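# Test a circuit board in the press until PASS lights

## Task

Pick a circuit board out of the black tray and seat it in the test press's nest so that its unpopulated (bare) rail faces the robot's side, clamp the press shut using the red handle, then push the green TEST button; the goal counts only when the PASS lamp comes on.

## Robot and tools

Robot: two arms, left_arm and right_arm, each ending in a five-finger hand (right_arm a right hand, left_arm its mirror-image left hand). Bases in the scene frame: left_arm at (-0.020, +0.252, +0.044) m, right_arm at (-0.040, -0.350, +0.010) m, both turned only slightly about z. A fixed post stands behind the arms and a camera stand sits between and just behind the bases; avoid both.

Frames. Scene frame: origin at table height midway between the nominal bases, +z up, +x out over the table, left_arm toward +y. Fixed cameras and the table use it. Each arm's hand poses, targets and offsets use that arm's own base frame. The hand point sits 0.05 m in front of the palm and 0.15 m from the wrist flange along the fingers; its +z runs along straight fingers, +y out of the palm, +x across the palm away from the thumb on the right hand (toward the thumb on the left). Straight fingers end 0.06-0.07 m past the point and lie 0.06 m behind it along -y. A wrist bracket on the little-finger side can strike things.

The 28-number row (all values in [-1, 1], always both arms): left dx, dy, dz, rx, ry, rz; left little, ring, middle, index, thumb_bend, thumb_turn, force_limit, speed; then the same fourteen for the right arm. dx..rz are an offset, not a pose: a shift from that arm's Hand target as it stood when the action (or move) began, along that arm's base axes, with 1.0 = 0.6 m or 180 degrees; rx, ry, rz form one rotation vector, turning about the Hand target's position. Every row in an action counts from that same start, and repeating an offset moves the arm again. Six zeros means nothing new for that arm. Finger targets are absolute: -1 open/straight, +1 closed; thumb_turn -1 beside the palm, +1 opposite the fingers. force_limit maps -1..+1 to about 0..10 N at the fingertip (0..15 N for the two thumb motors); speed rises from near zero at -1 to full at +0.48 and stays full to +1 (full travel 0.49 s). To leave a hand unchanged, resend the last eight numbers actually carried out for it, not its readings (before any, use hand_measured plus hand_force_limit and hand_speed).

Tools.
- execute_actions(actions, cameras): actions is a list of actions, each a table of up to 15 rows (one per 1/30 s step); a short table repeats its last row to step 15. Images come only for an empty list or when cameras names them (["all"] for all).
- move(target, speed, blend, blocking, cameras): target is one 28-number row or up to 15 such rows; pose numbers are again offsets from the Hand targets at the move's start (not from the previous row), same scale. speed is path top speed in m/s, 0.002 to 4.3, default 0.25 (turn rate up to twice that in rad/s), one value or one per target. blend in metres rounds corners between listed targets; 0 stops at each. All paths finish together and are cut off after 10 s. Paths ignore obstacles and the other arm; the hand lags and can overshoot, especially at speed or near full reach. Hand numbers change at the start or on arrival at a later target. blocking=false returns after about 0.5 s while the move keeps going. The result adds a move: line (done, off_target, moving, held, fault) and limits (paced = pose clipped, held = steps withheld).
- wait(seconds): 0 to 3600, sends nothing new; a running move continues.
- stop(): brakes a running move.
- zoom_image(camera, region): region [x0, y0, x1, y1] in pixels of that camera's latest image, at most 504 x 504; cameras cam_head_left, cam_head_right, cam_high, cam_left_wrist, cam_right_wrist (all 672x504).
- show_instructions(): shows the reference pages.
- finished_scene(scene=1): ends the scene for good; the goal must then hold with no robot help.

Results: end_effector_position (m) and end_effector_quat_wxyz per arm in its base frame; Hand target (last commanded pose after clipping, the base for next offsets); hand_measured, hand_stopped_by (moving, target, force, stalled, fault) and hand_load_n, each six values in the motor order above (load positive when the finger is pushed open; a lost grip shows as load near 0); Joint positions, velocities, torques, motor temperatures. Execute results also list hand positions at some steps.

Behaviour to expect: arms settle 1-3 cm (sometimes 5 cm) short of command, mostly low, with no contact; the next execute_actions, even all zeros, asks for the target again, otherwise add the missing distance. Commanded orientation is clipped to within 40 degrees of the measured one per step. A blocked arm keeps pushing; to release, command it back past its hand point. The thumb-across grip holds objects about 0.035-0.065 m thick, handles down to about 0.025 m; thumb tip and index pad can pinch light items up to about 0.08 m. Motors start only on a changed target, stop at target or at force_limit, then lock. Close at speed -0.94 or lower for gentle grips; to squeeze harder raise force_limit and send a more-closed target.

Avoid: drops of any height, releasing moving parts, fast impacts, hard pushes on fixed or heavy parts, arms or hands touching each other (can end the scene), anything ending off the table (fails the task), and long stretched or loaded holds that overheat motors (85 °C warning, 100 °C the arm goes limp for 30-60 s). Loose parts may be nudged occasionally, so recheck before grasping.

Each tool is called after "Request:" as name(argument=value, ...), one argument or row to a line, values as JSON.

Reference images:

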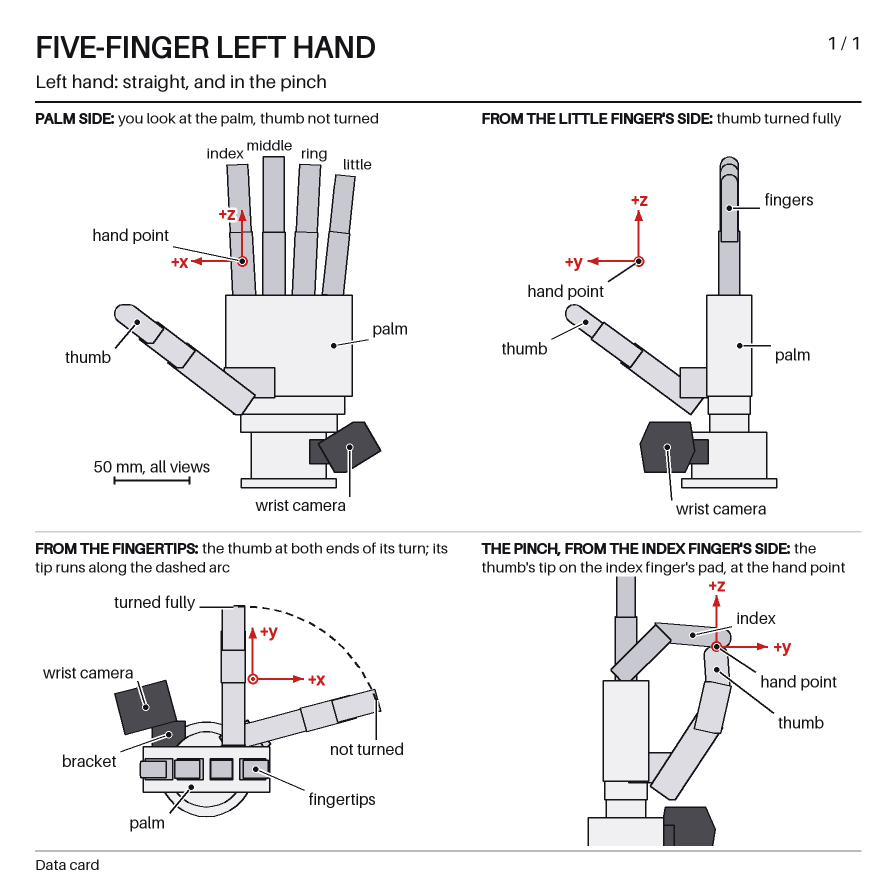

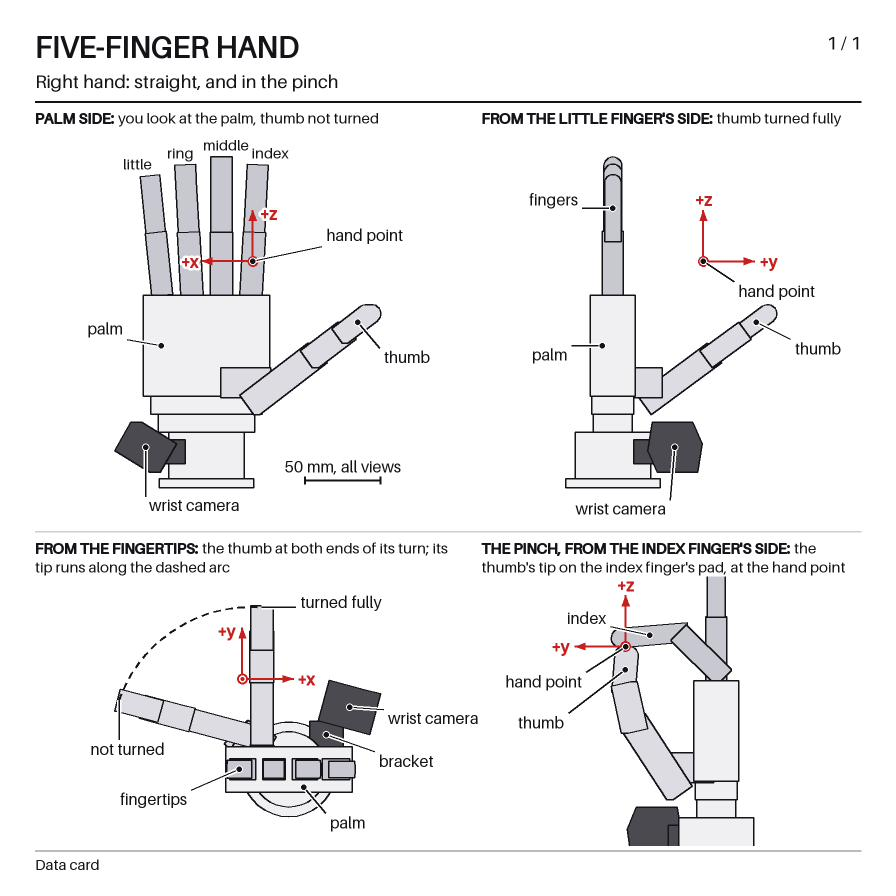

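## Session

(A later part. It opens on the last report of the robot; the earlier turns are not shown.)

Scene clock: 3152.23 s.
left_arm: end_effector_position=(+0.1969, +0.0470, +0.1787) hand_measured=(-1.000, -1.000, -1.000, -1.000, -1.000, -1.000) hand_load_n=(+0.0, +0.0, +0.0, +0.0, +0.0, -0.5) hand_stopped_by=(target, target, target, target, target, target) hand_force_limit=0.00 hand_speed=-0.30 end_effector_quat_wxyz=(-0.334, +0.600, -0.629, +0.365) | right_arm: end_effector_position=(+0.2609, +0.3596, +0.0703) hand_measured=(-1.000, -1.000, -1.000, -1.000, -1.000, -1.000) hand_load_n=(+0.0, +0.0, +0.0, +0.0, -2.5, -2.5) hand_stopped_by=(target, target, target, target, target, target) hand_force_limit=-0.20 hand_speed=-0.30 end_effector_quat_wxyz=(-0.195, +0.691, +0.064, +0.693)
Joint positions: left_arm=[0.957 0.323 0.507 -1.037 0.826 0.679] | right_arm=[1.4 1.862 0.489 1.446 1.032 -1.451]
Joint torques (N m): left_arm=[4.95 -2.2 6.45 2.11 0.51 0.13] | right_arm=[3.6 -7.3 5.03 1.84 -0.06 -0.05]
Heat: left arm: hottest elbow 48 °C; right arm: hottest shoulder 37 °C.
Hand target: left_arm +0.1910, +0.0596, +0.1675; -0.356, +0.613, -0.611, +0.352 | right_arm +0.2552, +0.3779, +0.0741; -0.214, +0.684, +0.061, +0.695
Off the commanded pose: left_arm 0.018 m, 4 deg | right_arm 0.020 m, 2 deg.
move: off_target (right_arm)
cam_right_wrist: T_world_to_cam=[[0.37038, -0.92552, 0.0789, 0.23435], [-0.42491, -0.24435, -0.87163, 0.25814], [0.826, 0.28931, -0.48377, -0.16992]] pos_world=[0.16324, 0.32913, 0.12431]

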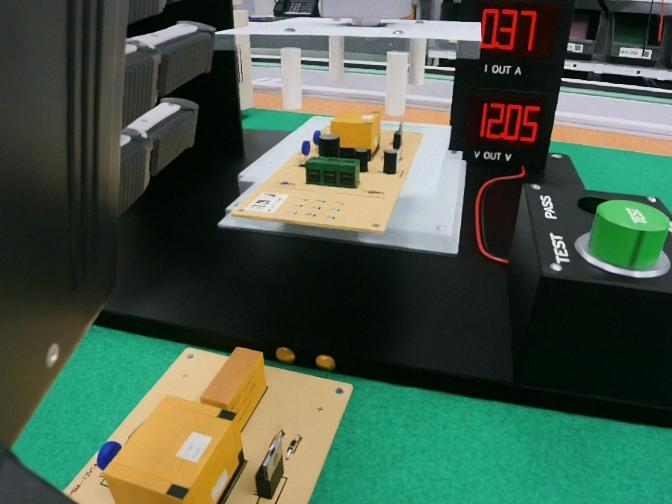

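Request:
zoom_image(
  camera="cam_right_wrist",
  region=[390, 170, 450, 215],
)

Request:
zoom_image(
  camera="cam_right_wrist",
  region=[395, 120, 455, 165],
)

Request:
zoom_image(
  camera="cam_right_wrist",
  region=[232, 150, 292, 195],
)

Request:
zoom_image(
  camera="cam_right_wrist",
  region=[285, 105, 345, 150],
)

Scaled by 8.400.

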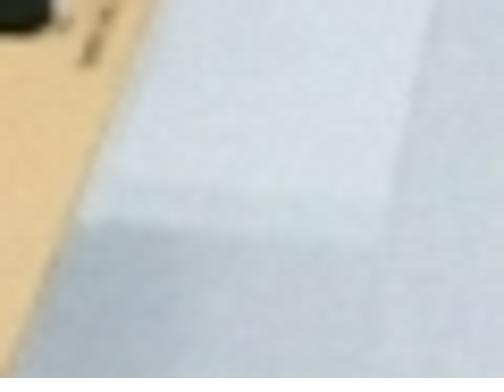

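Scaled by 8.400.

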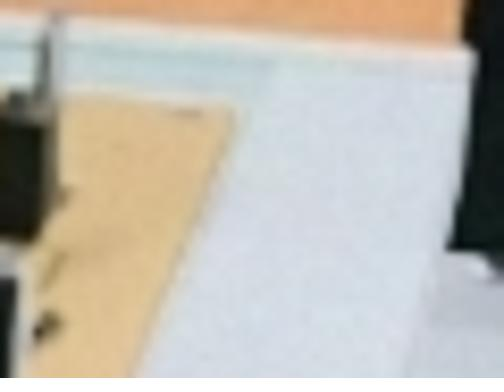

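Scaled by 8.400.

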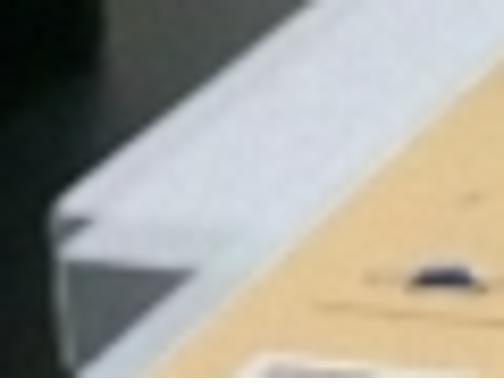

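Scaled by 8.400.

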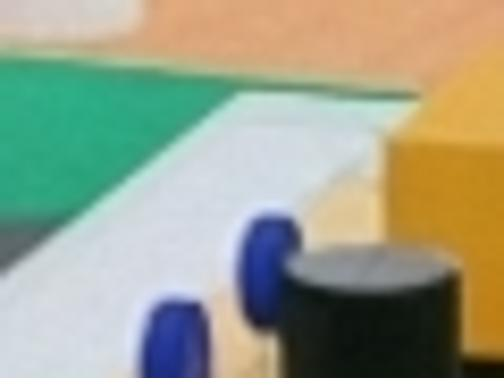

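Request:
zoom_image(
  camera="cam_right_wrist",
  region=[210, 190, 290, 250],
)

Request:
zoom_image(
  camera="cam_right_wrist",
  region=[360, 210, 480, 270],
)

Request:
zoom_image(
  camera="cam_right_wrist",
  region=[410, 110, 480, 180],
)

Request:
zoom_image(
  camera="cam_right_wrist",
  region=[300, 100, 380, 150],
)

Scaled by 6.300.

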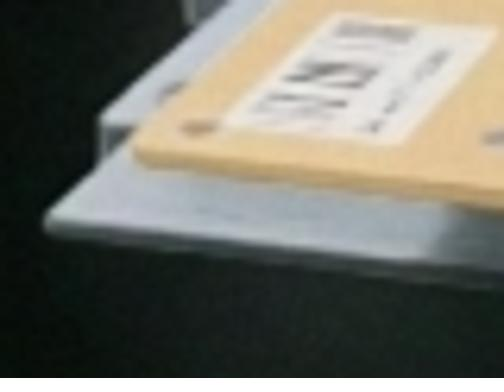

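Scaled by 4.200.

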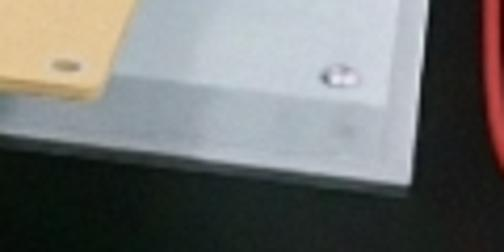

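Scaled by 7.200.

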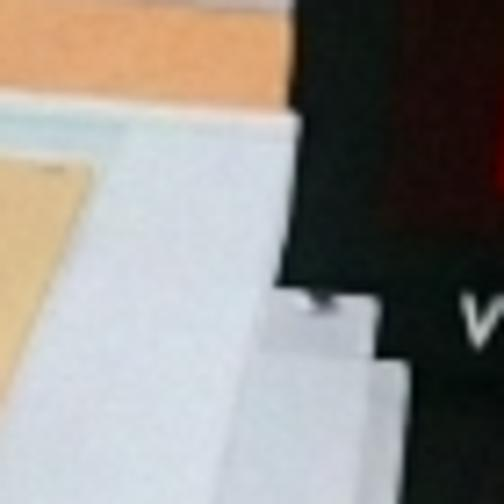

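Scaled by 6.300.

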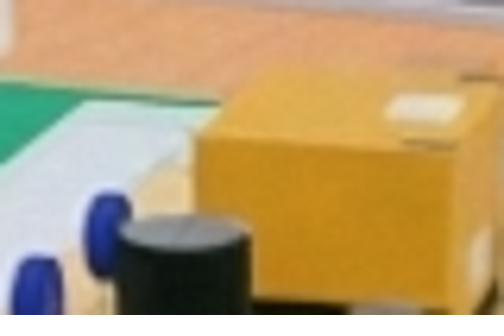

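Request:
execute_actions(
  actions=[],
)

Request:
zoom_image(
  camera="cam_head_left",
  region=[280, 235, 380, 320],
)

Request:
zoom_image(
  camera="cam_head_right",
  region=[270, 235, 370, 320],
)

Request:
zoom_image(
  camera="cam_high",
  region=[310, 130, 410, 230],
)

Scene clock: 3242.07 s.
left_arm: end_effector_position=(+0.1969, +0.0470, +0.1787) hand_measured=(-1.000, -1.000, -1.000, -1.000, -1.000, -1.000) hand_load_n=(+0.0, +0.0, +0.0, +0.0, +0.0, -0.5) hand_stopped_by=(target, target, target, target, target, target) hand_force_limit=0.00 hand_speed=-0.30 end_effector_quat_wxyz=(-0.334, +0.600, -0.629, +0.365) | right_arm: end_effector_position=(+0.2609, +0.3596, +0.0703) hand_measured=(-1.000, -1.000, -1.000, -1.000, -1.000, -1.000) hand_load_n=(+0.0, +0.0, +0.0, +0.0, -2.5, -2.5) hand_stopped_by=(target, target, target, target, target, target) hand_force_limit=-0.20 hand_speed=-0.30 end_effector_quat_wxyz=(-0.195, +0.691, +0.064, +0.693)
Joint positions: left_arm=[0.957 0.323 0.507 -1.037 0.826 0.679] | right_arm=[1.4 1.862 0.489 1.446 1.032 -1.451]
Joint velocities: within noise
Joint torques (N m): left_arm=[5.07 -2.14 6.46 2.1 0.51 0.13] | right_arm=[3.37 -8.35 4.96 1.84 -0.1 -0.01]
Motor temperatures (°C): left_arm=[30 29 48 31 33 30] | right_arm=[27 36 39 34 30 28]
Heat: left arm: hottest elbow 48 °C; right arm: hottest elbow 39 °C.
Hand target: left_arm +0.1910, +0.0596, +0.1675; -0.356, +0.613, -0.611, +0.352 | right_arm +0.2552, +0.3779, +0.0741; -0.214, +0.684, +0.061, +0.695
Off the commanded pose: left_arm 0.018 m, 4 deg | right_arm 0.020 m, 2 deg.
camera_calibration:
cam_left_wrist: T_world_to_cam=[[0.45865, -0.26765, 0.84735, -0.2318], [-0.60384, -0.79346, 0.07621, 0.14457], [0.65194, -0.54662, -0.52553, 0.10209]] pos_world=[0.12706, 0.10847, 0.23905]
cam_right_wrist: T_world_to_cam=[[0.37038, -0.92552, 0.0789, 0.23435], [-0.42491, -0.24435, -0.87163, 0.25814], [0.826, 0.28931, -0.48377, -0.16992]] pos_world=[0.16324, 0.32913, 0.12431]

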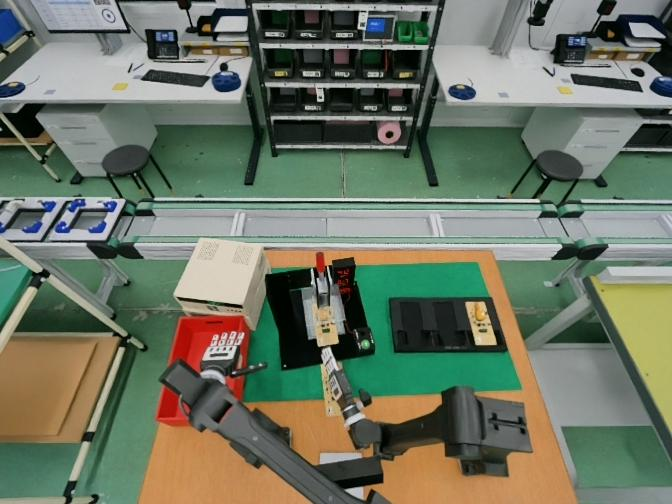

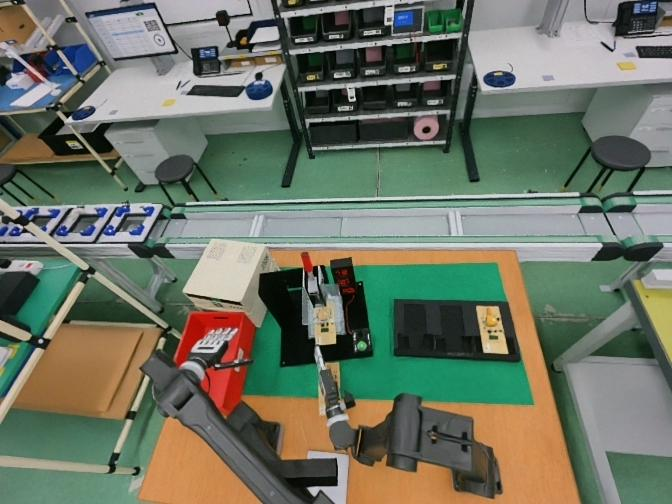

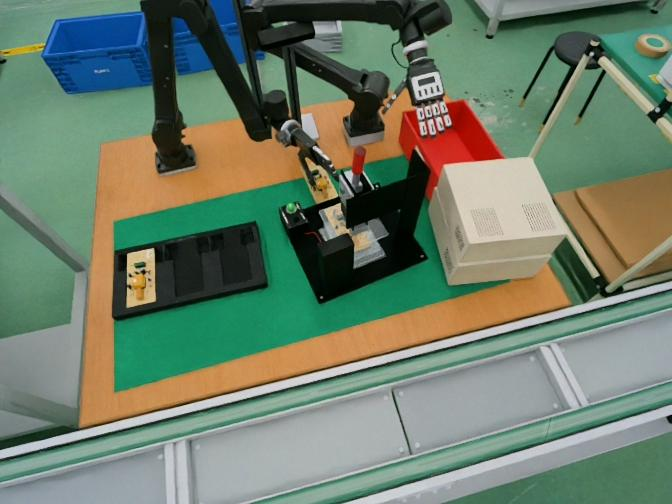

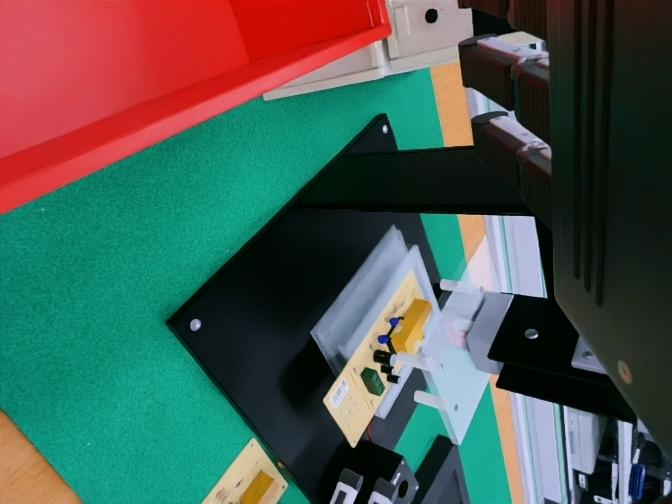

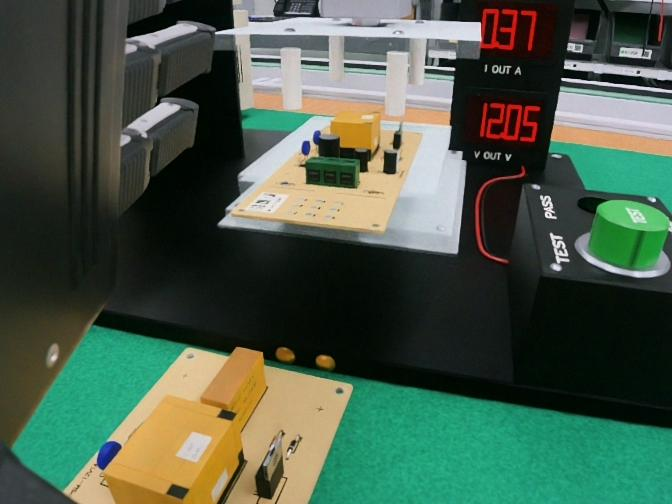

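Scaled by 5.040.

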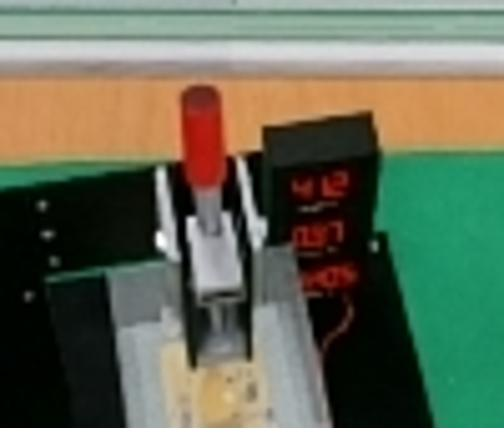

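Scaled by 5.040.

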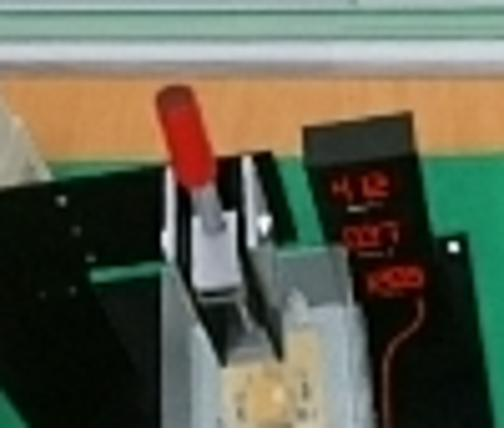

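Scaled by 5.040.

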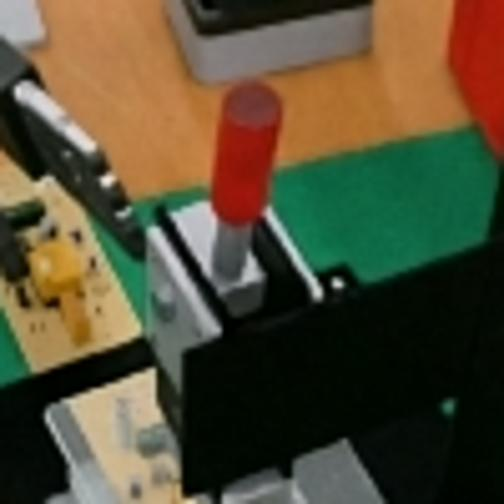

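Request:
move(
  target=[
    [0.0,-0.1,0.4,0,-0.122,0.02,-1,-1,-1,-1,-1,-1,0,-0.3,0,0,0,0,0,0,-1,-1,-1,-1,-1,-1,-0.2,-0.3],
    [0.1,-0.2,0.45,0,-0.122,0.02,-1,-1,-1,-1,-1,-1,0,-0.3,0,0,0,0,0,0,-1,-1,-1,-1,-1,-1,-0.2,-0.3],
  ],
  speed=0.2,
  blend=0.03,
  cameras=["all"],
)

Scene clock: 3392.77 s.
left_arm: end_effector_position=(+0.2529, -0.0591, +0.4154) hand_measured=(-1.000, -1.000, -1.000, -1.000, -1.000, -1.000) hand_load_n=(+0.0, -0.5, +0.0, +0.0, +0.0, -0.5) hand_stopped_by=(target, target, target, target, target, target) hand_force_limit=0.00 hand_speed=-0.30 end_effector_quat_wxyz=(-0.478, +0.554, -0.522, +0.439) | right_arm: end_effector_position=(+0.2609, +0.3596, +0.0703) hand_measured=(-1.000, -1.000, -1.000, -1.000, -1.000, -1.000) hand_load_n=(+0.0, +0.0, +0.0, -0.5, -2.5, -2.0) hand_stopped_by=(target, target, target, target, target, target) hand_force_limit=-0.20 hand_speed=-0.30 end_effector_quat_wxyz=(-0.195, +0.691, +0.064, +0.693)
Joint positions: left_arm=[-0.544 0.327 0.889 -0.755 -0.607 -0.098] | right_arm=[1.4 1.862 0.489 1.446 1.032 -1.451]
Joint torques (N m): left_arm=[-0.67 2.43 13.07 1.33 -0.37 -0.09] | right_arm=[3.25 -8.47 4.89 1.78 -0.11 -0.06]
Heat: left arm: hottest elbow 49 °C; right arm: hottest elbow 39 °C.
Hand target: left_arm +0.2511, -0.0604, +0.4376; -0.477, +0.554, -0.513, +0.451 | right_arm +0.2552, +0.3779, +0.0741; -0.214, +0.684, +0.061, +0.695
Off the commanded pose: left_arm 0.022 m, 2 deg | right_arm 0.020 m, 2 deg.
move: off_target (left_arm)
cam_left_wrist: T_world_to_cam=[[0.14656, -0.25781, 0.95501, -0.45162], [-0.48059, -0.8624, -0.15905, 0.1386], [0.86461, -0.43566, -0.2503, -0.02957]] pos_world=[0.15837, -0.00978, 0.44594]
cam_right_wrist: T_world_to_cam=[[0.37038, -0.92552, 0.0789, 0.23435], [-0.42491, -0.24435, -0.87163, 0.25814], [0.826, 0.28931, -0.48377, -0.16992]] pos_world=[0.16324, 0.32913, 0.12431]

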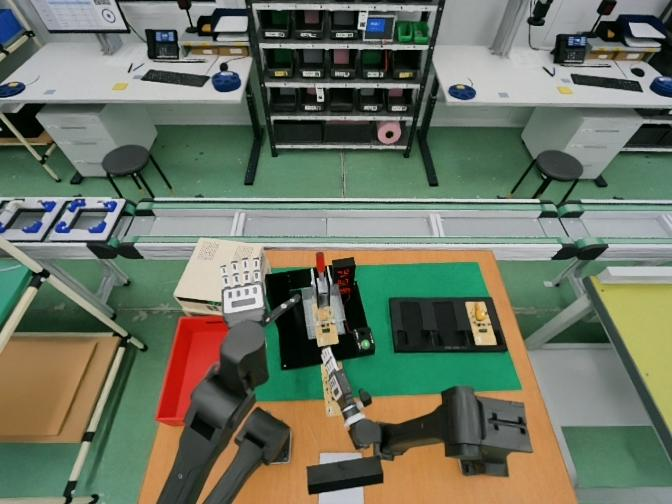

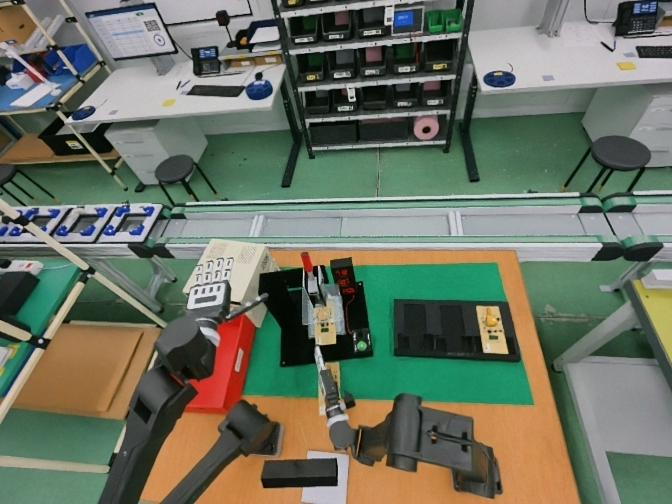

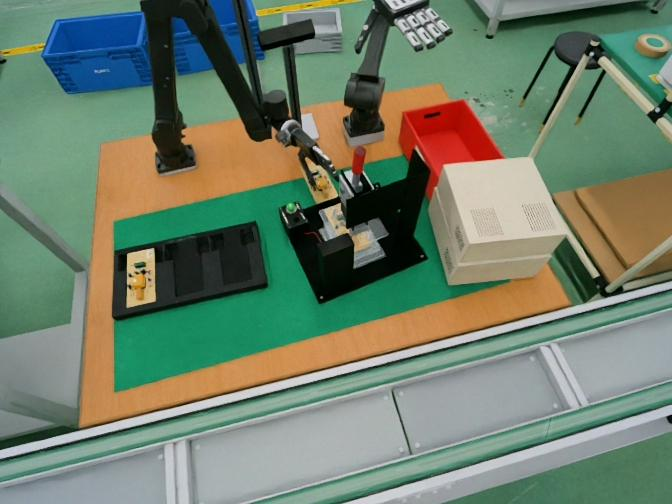

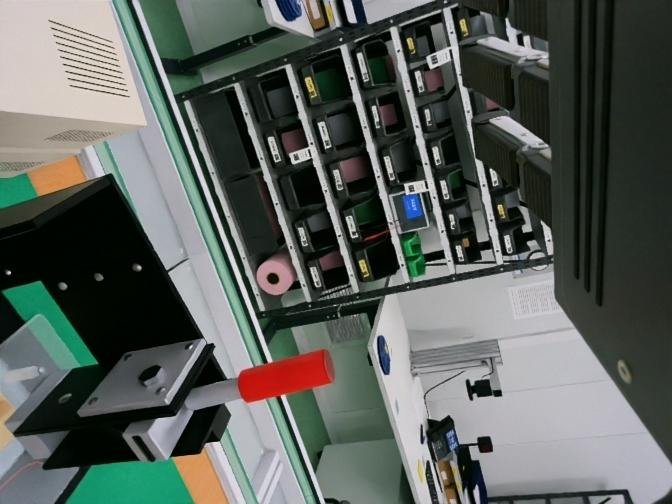

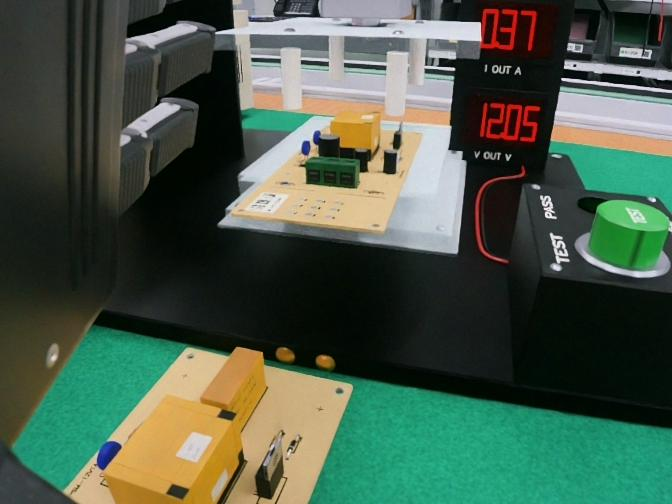

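Request:
zoom_image(
  camera="cam_left_wrist",
  region=[0, 250, 350, 500],
)

Scaled by 1.440.

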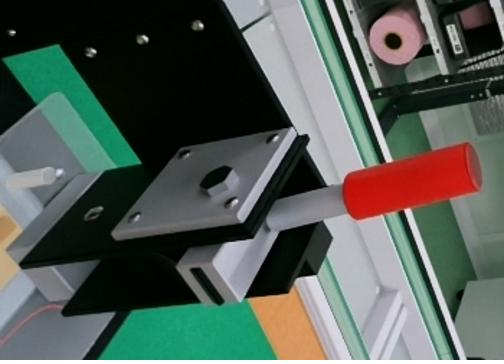

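Request:
move(
  target=[
    [0.2,-0.145,0.0,0,0,0,-1,-1,-1,-1,-1,-1,0,-0.3,0,0,0,0,0,0,-1,-1,-1,-1,-1,-1,-0.2,-0.3],
  ],
  speed=0.15,
  cameras=["cam_head_left", "cam_head_right", "cam_high", "cam_left_wrist"],
)

Scene clock: 3407.77 s.
left_arm: end_effector_position=(+0.3701, -0.1413, +0.3955) hand_measured=(-1.000, -1.000, -1.000, -1.000, -1.000, -1.000) hand_load_n=(+0.0, +0.0, +0.0, +0.0, +0.0, +0.0) hand_stopped_by=(target, target, target, target, target, target) hand_force_limit=0.00 hand_speed=-0.30 end_effector_quat_wxyz=(-0.475, +0.557, -0.539, +0.416) | right_arm: end_effector_position=(+0.2609, +0.3596, +0.0703) hand_measured=(-1.000, -1.000, -1.000, -1.000, -1.000, -1.000) hand_load_n=(+0.0, +0.0, +0.0, +0.0, -2.5, -2.5) hand_stopped_by=(target, target, target, target, target, target) hand_force_limit=-0.20 hand_speed=-0.30 end_effector_quat_wxyz=(-0.195, +0.691, +0.064, +0.693)
Joint positions: left_arm=[-0.591 0.73 0.943 -0.471 -0.659 -0.111] | right_arm=[1.4 1.862 0.489 1.446 1.032 -1.451]
Joint torques (N m): left_arm=[-0.73 -4.07 14.93 2.54 -0.31 -0.06] | right_arm=[4.01 -8.18 4.92 1.85 -0.04 -0.03]
Motor temperatures (°C): left_arm=[30 29 55 31 33 30] | right_arm=[27 36 39 34 30 28]
Heat: left arm: hottest elbow 55 °C; right arm: hottest elbow 39 °C.
Hand target: left_arm +0.3710, -0.1474, +0.4376; -0.477, +0.554, -0.513, +0.451 | right_arm +0.2552, +0.3779, +0.0741; -0.214, +0.684, +0.061, +0.695
Off the commanded pose: left_arm 0.042 m, 5 deg | right_arm 0.020 m, 2 deg.
move: off_target (left_arm)
cam_left_wrist: T_world_to_cam=[[0.19422, -0.28853, 0.93756, -0.4861], [-0.48395, -0.85954, -0.16427, 0.12454], [0.85327, -0.42183, -0.30657, -0.14323]] pos_world=[0.27689, -0.09363, 0.4323]

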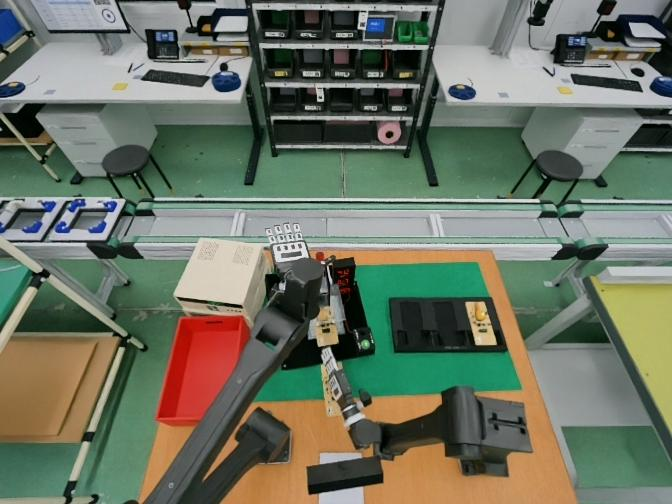

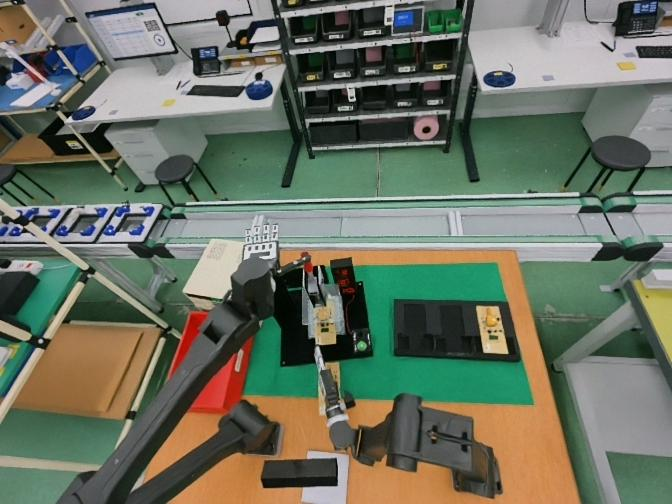

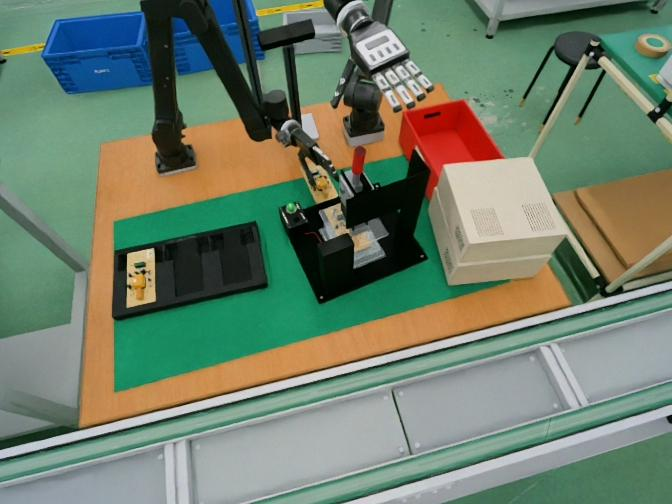

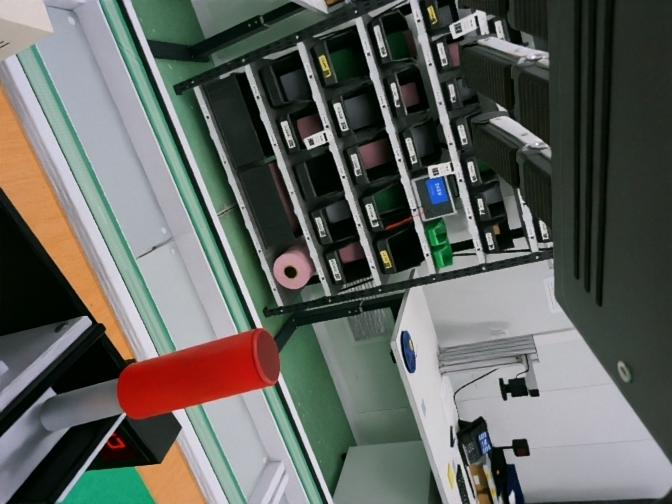

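Request:
zoom_image(
  camera="cam_head_left",
  region=[250, 210, 350, 290],
)

Request:
zoom_image(
  camera="cam_high",
  region=[320, 20, 440, 180],
)

Request:
zoom_image(
  camera="cam_head_right",
  region=[230, 205, 330, 285],
)

Scaled by 5.040.

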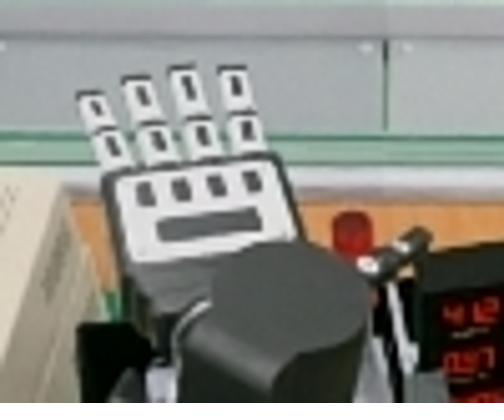

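Scaled by 3.150.

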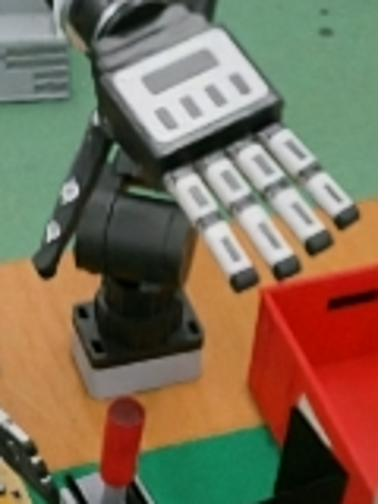

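Scaled by 5.040.

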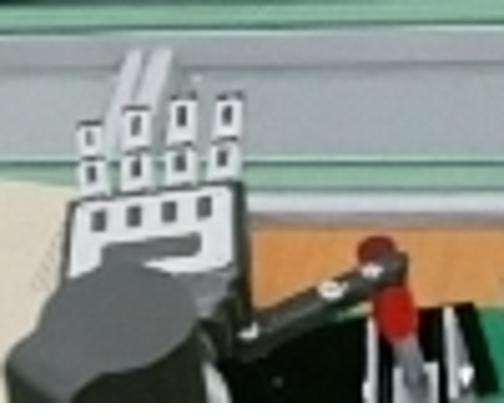

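Request:
move(
  target=[
    [0.077,-0.0985,-0.03,0,0,0,-1,-1,-1,-1,-1,-1,0,-0.3,0,0,0,0,0,0,-1,-1,-1,-1,-1,-1,-0.2,-0.3],
  ],
  speed=0.12,
  cameras=["cam_head_left", "cam_head_right", "cam_high", "cam_left_wrist"],
)

Request:
zoom_image(
  camera="cam_head_left",
  region=[270, 200, 370, 280],
)

Request:
zoom_image(
  camera="cam_high",
  region=[300, 40, 420, 200],
)

Request:
zoom_image(
  camera="cam_head_right",
  region=[240, 200, 340, 280],
)

Scene clock: 3439.17 s.
left_arm: end_effector_position=(+0.4124, -0.1980, +0.3794) hand_measured=(-1.000, -1.000, -1.000, -1.000, -1.000, -1.000) hand_load_n=(+0.0, +0.0, +0.0, +0.0, +0.0, +0.0) hand_stopped_by=(target, target, target, target, target, target) hand_force_limit=0.00 hand_speed=-0.30 end_effector_quat_wxyz=(-0.477, +0.554, -0.539, +0.419) | right_arm: end_effector_position=(+0.2609, +0.3596, +0.0703) hand_measured=(-1.000, -1.000, -1.000, -1.000, -1.000, -1.000) hand_load_n=(+0.0, +0.0, +0.0, +0.0, -2.5, -2.5) hand_stopped_by=(target, target, target, target, target, target) hand_force_limit=-0.20 hand_speed=-0.30 end_effector_quat_wxyz=(-0.195, +0.691, +0.064, +0.693)
Joint positions: left_arm=[-0.67 0.913 0.979 -0.331 -0.731 -0.128] | right_arm=[1.4 1.862 0.489 1.446 1.032 -1.451]
Joint torques (N m): left_arm=[-0.79 -5.95 15.12 2.5 -0.45 -0.07] | right_arm=[3.49 -7.94 4.85 1.98 -0.06 -0.1]
Motor temperatures (°C): left_arm=[29 29 57 31 32 30] | right_arm=[27 36 39 34 30 28]
Heat: left arm: hottest elbow 57 °C; right arm: hottest elbow 39 °C.
Hand target: left_arm +0.4172, -0.2065, +0.4196; -0.477, +0.554, -0.513, +0.451 | right_arm +0.2552, +0.3779, +0.0741; -0.214, +0.684, +0.061, +0.695
Off the commanded pose: left_arm 0.041 m, 5 deg | right_arm 0.020 m, 2 deg.
move: off_target (left_arm)
cam_left_wrist: T_world_to_cam=[[0.1854, -0.29068, 0.93869, -0.49276], [-0.48704, -0.85684, -0.16914, 0.09737], [0.85348, -0.42582, -0.30043, -0.2114]] pos_world=[0.31921, -0.14983, 0.41551]

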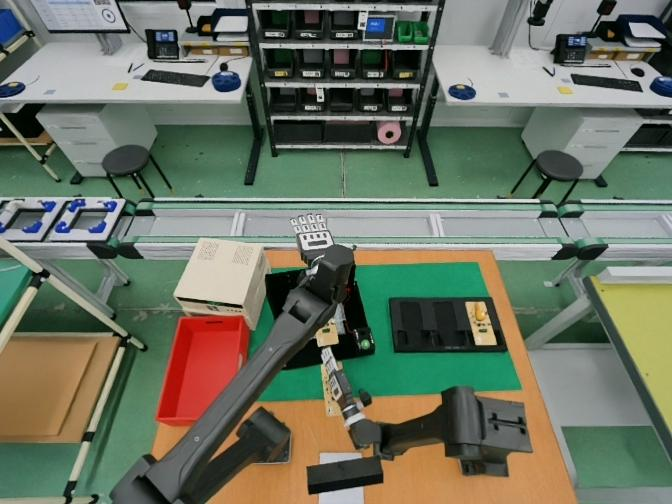

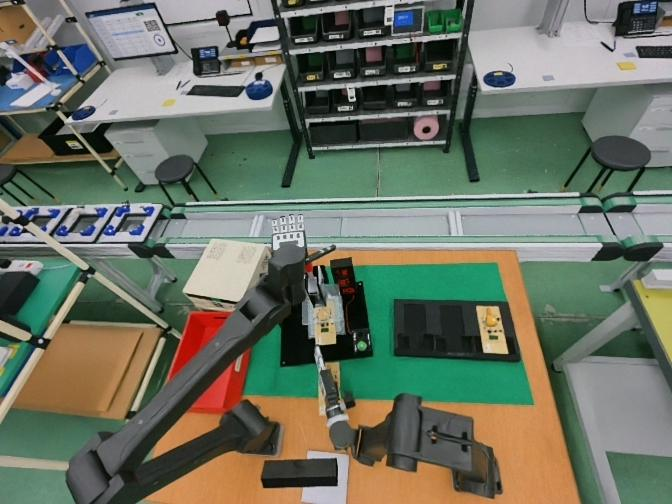

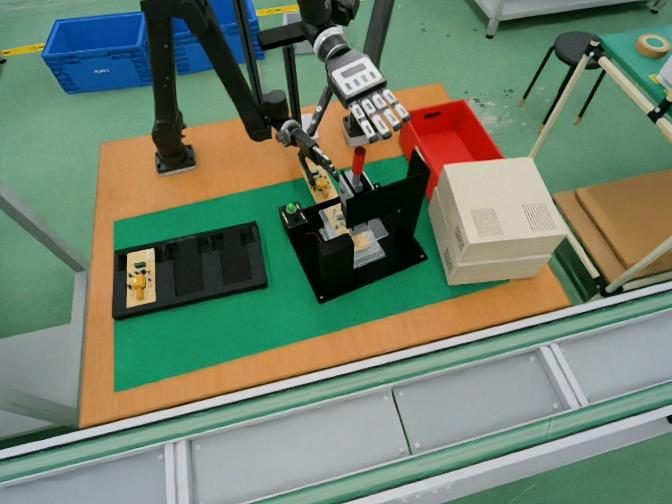

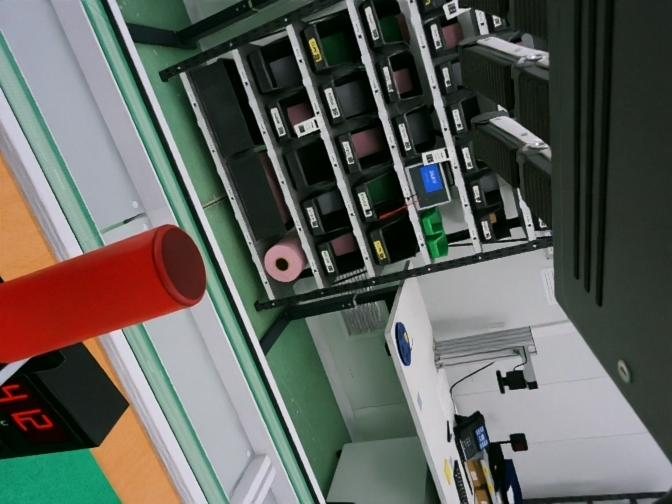

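Scaled by 5.040.

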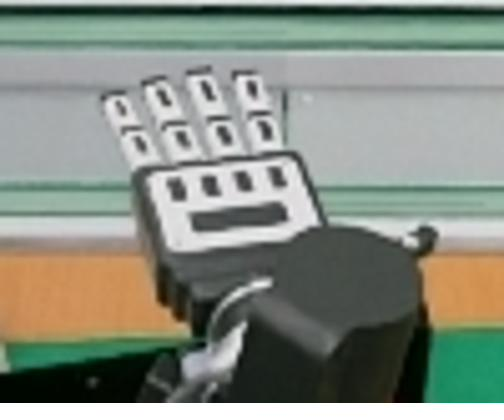

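Scaled by 3.150.

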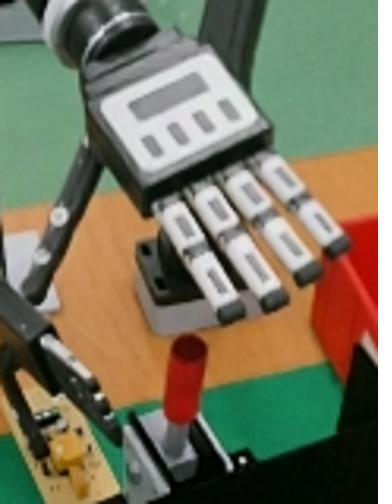

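Scaled by 5.040.

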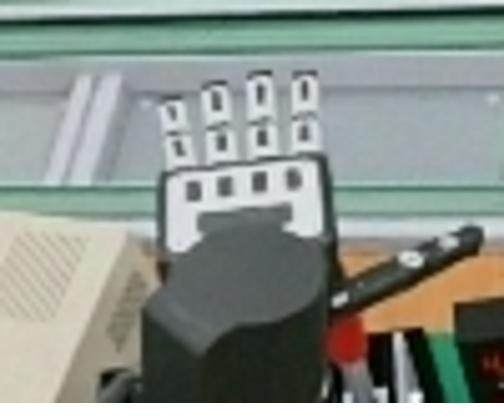

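Request:
move(
  target=[
    [0.02,-0.002,-0.08,0,0,0,-1,-1,-1,-1,-1,-1,0,-0.3,0,0,0,0,0,0,-1,-1,-1,-1,-1,-1,-0.2,-0.3],
  ],
  speed=0.08,
  cameras=["cam_head_left", "cam_head_right", "cam_high", "cam_left_wrist", "cam_right_wrist"],
)

Request:
zoom_image(
  camera="cam_head_left",
  region=[270, 200, 370, 280],
)

Request:
zoom_image(
  camera="cam_high",
  region=[300, 60, 420, 200],
)

Scene clock: 3452.40 s.
left_arm: end_effector_position=(+0.4243, -0.2101, +0.3648) hand_measured=(-1.000, -1.000, -1.000, -1.000, -1.000, -1.000) hand_load_n=(+0.0, +0.0, -0.5, +0.0, +0.0, +0.0) hand_stopped_by=(target, target, target, target, target, target) hand_force_limit=0.00 hand_speed=-0.30 end_effector_quat_wxyz=(-0.475, +0.551, -0.524, +0.444) | right_arm: end_effector_position=(+0.2609, +0.3596, +0.0703) hand_measured=(-1.000, -1.000, -1.000, -1.000, -1.000, -1.000) hand_load_n=(+0.0, +0.0, +0.0, +0.0, -2.5, -2.0) hand_stopped_by=(target, target, target, target, target, target) hand_force_limit=-0.20 hand_speed=-0.30 end_effector_quat_wxyz=(-0.195, +0.691, +0.064, +0.693)
Joint positions: left_arm=[-0.67 0.937 0.921 -0.19 -0.718 -0.128] | right_arm=[1.4 1.862 0.489 1.446 1.032 -1.451]
Joint torques (N m): left_arm=[0.79 -6.12 10.63 2.51 -0.08 -0.01] | right_arm=[3.84 -7.71 4.88 1.87 -0.03 -0.05]
Motor temperatures (°C): left_arm=[29 29 62 31 32 30] | right_arm=[27 36 39 34 30 28]
Heat: left arm: hottest elbow 62 °C; right arm: hottest elbow 39 °C.
Hand target: left_arm +0.4292, -0.2077, +0.3715; -0.477, +0.554, -0.513, +0.451 | right_arm +0.2552, +0.3779, +0.0741; -0.214, +0.684, +0.061, +0.695
Off the commanded pose: left_arm 0.009 m, 2 deg | right_arm 0.020 m, 2 deg.
move: done
cam_left_wrist: T_world_to_cam=[[0.14071, -0.25648, 0.95625, -0.46508], [-0.49039, -0.85711, -0.15773, 0.08747], [0.86007, -0.44675, -0.24638, -0.25805]] pos_world=[0.33027, -0.1596, 0.39495]
cam_right_wrist: T_world_to_cam=[[0.37038, -0.92552, 0.0789, 0.23435], [-0.42491, -0.24435, -0.87163, 0.25814], [0.826, 0.28931, -0.48377, -0.16992]] pos_world=[0.16324, 0.32913, 0.12431]

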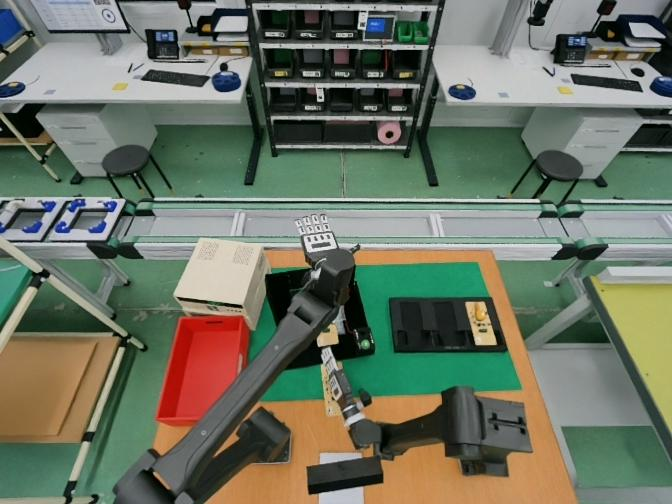

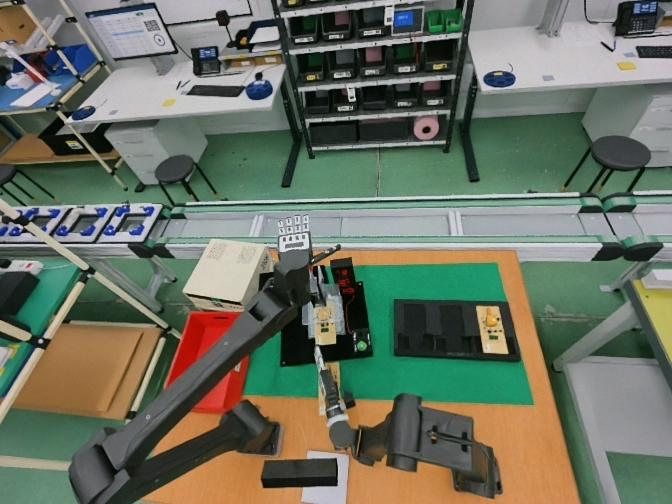

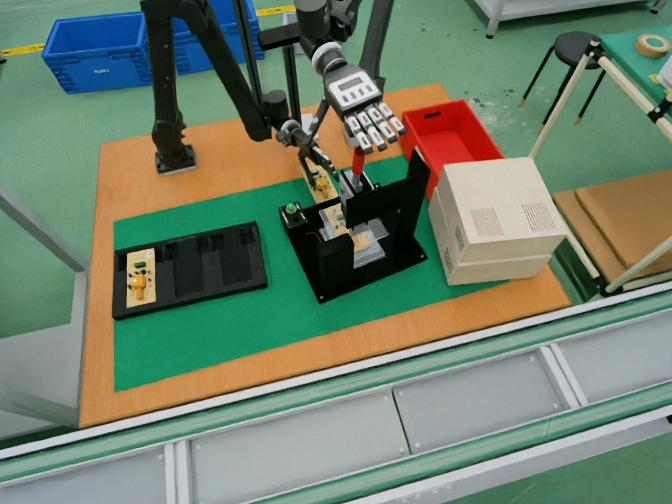

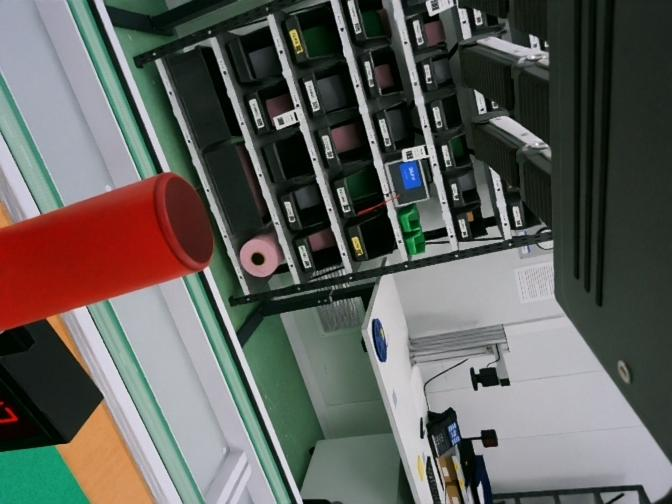

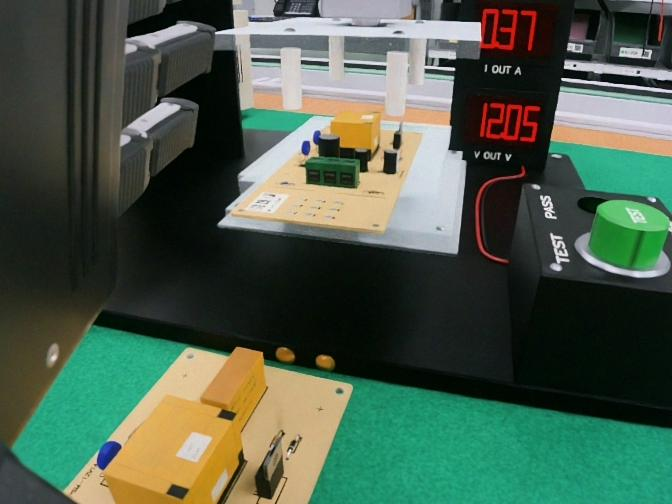

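Scaled by 5.040.

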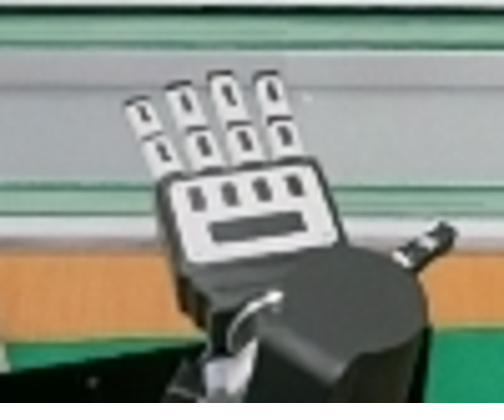

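Scaled by 3.600.

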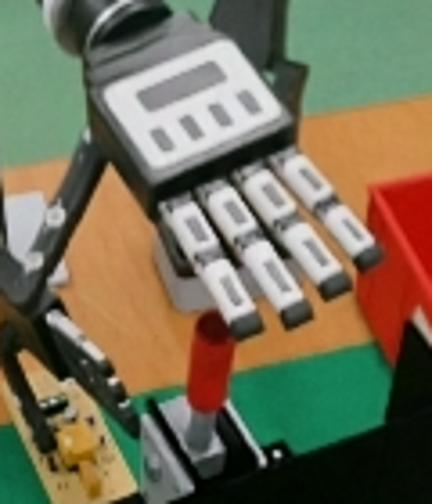

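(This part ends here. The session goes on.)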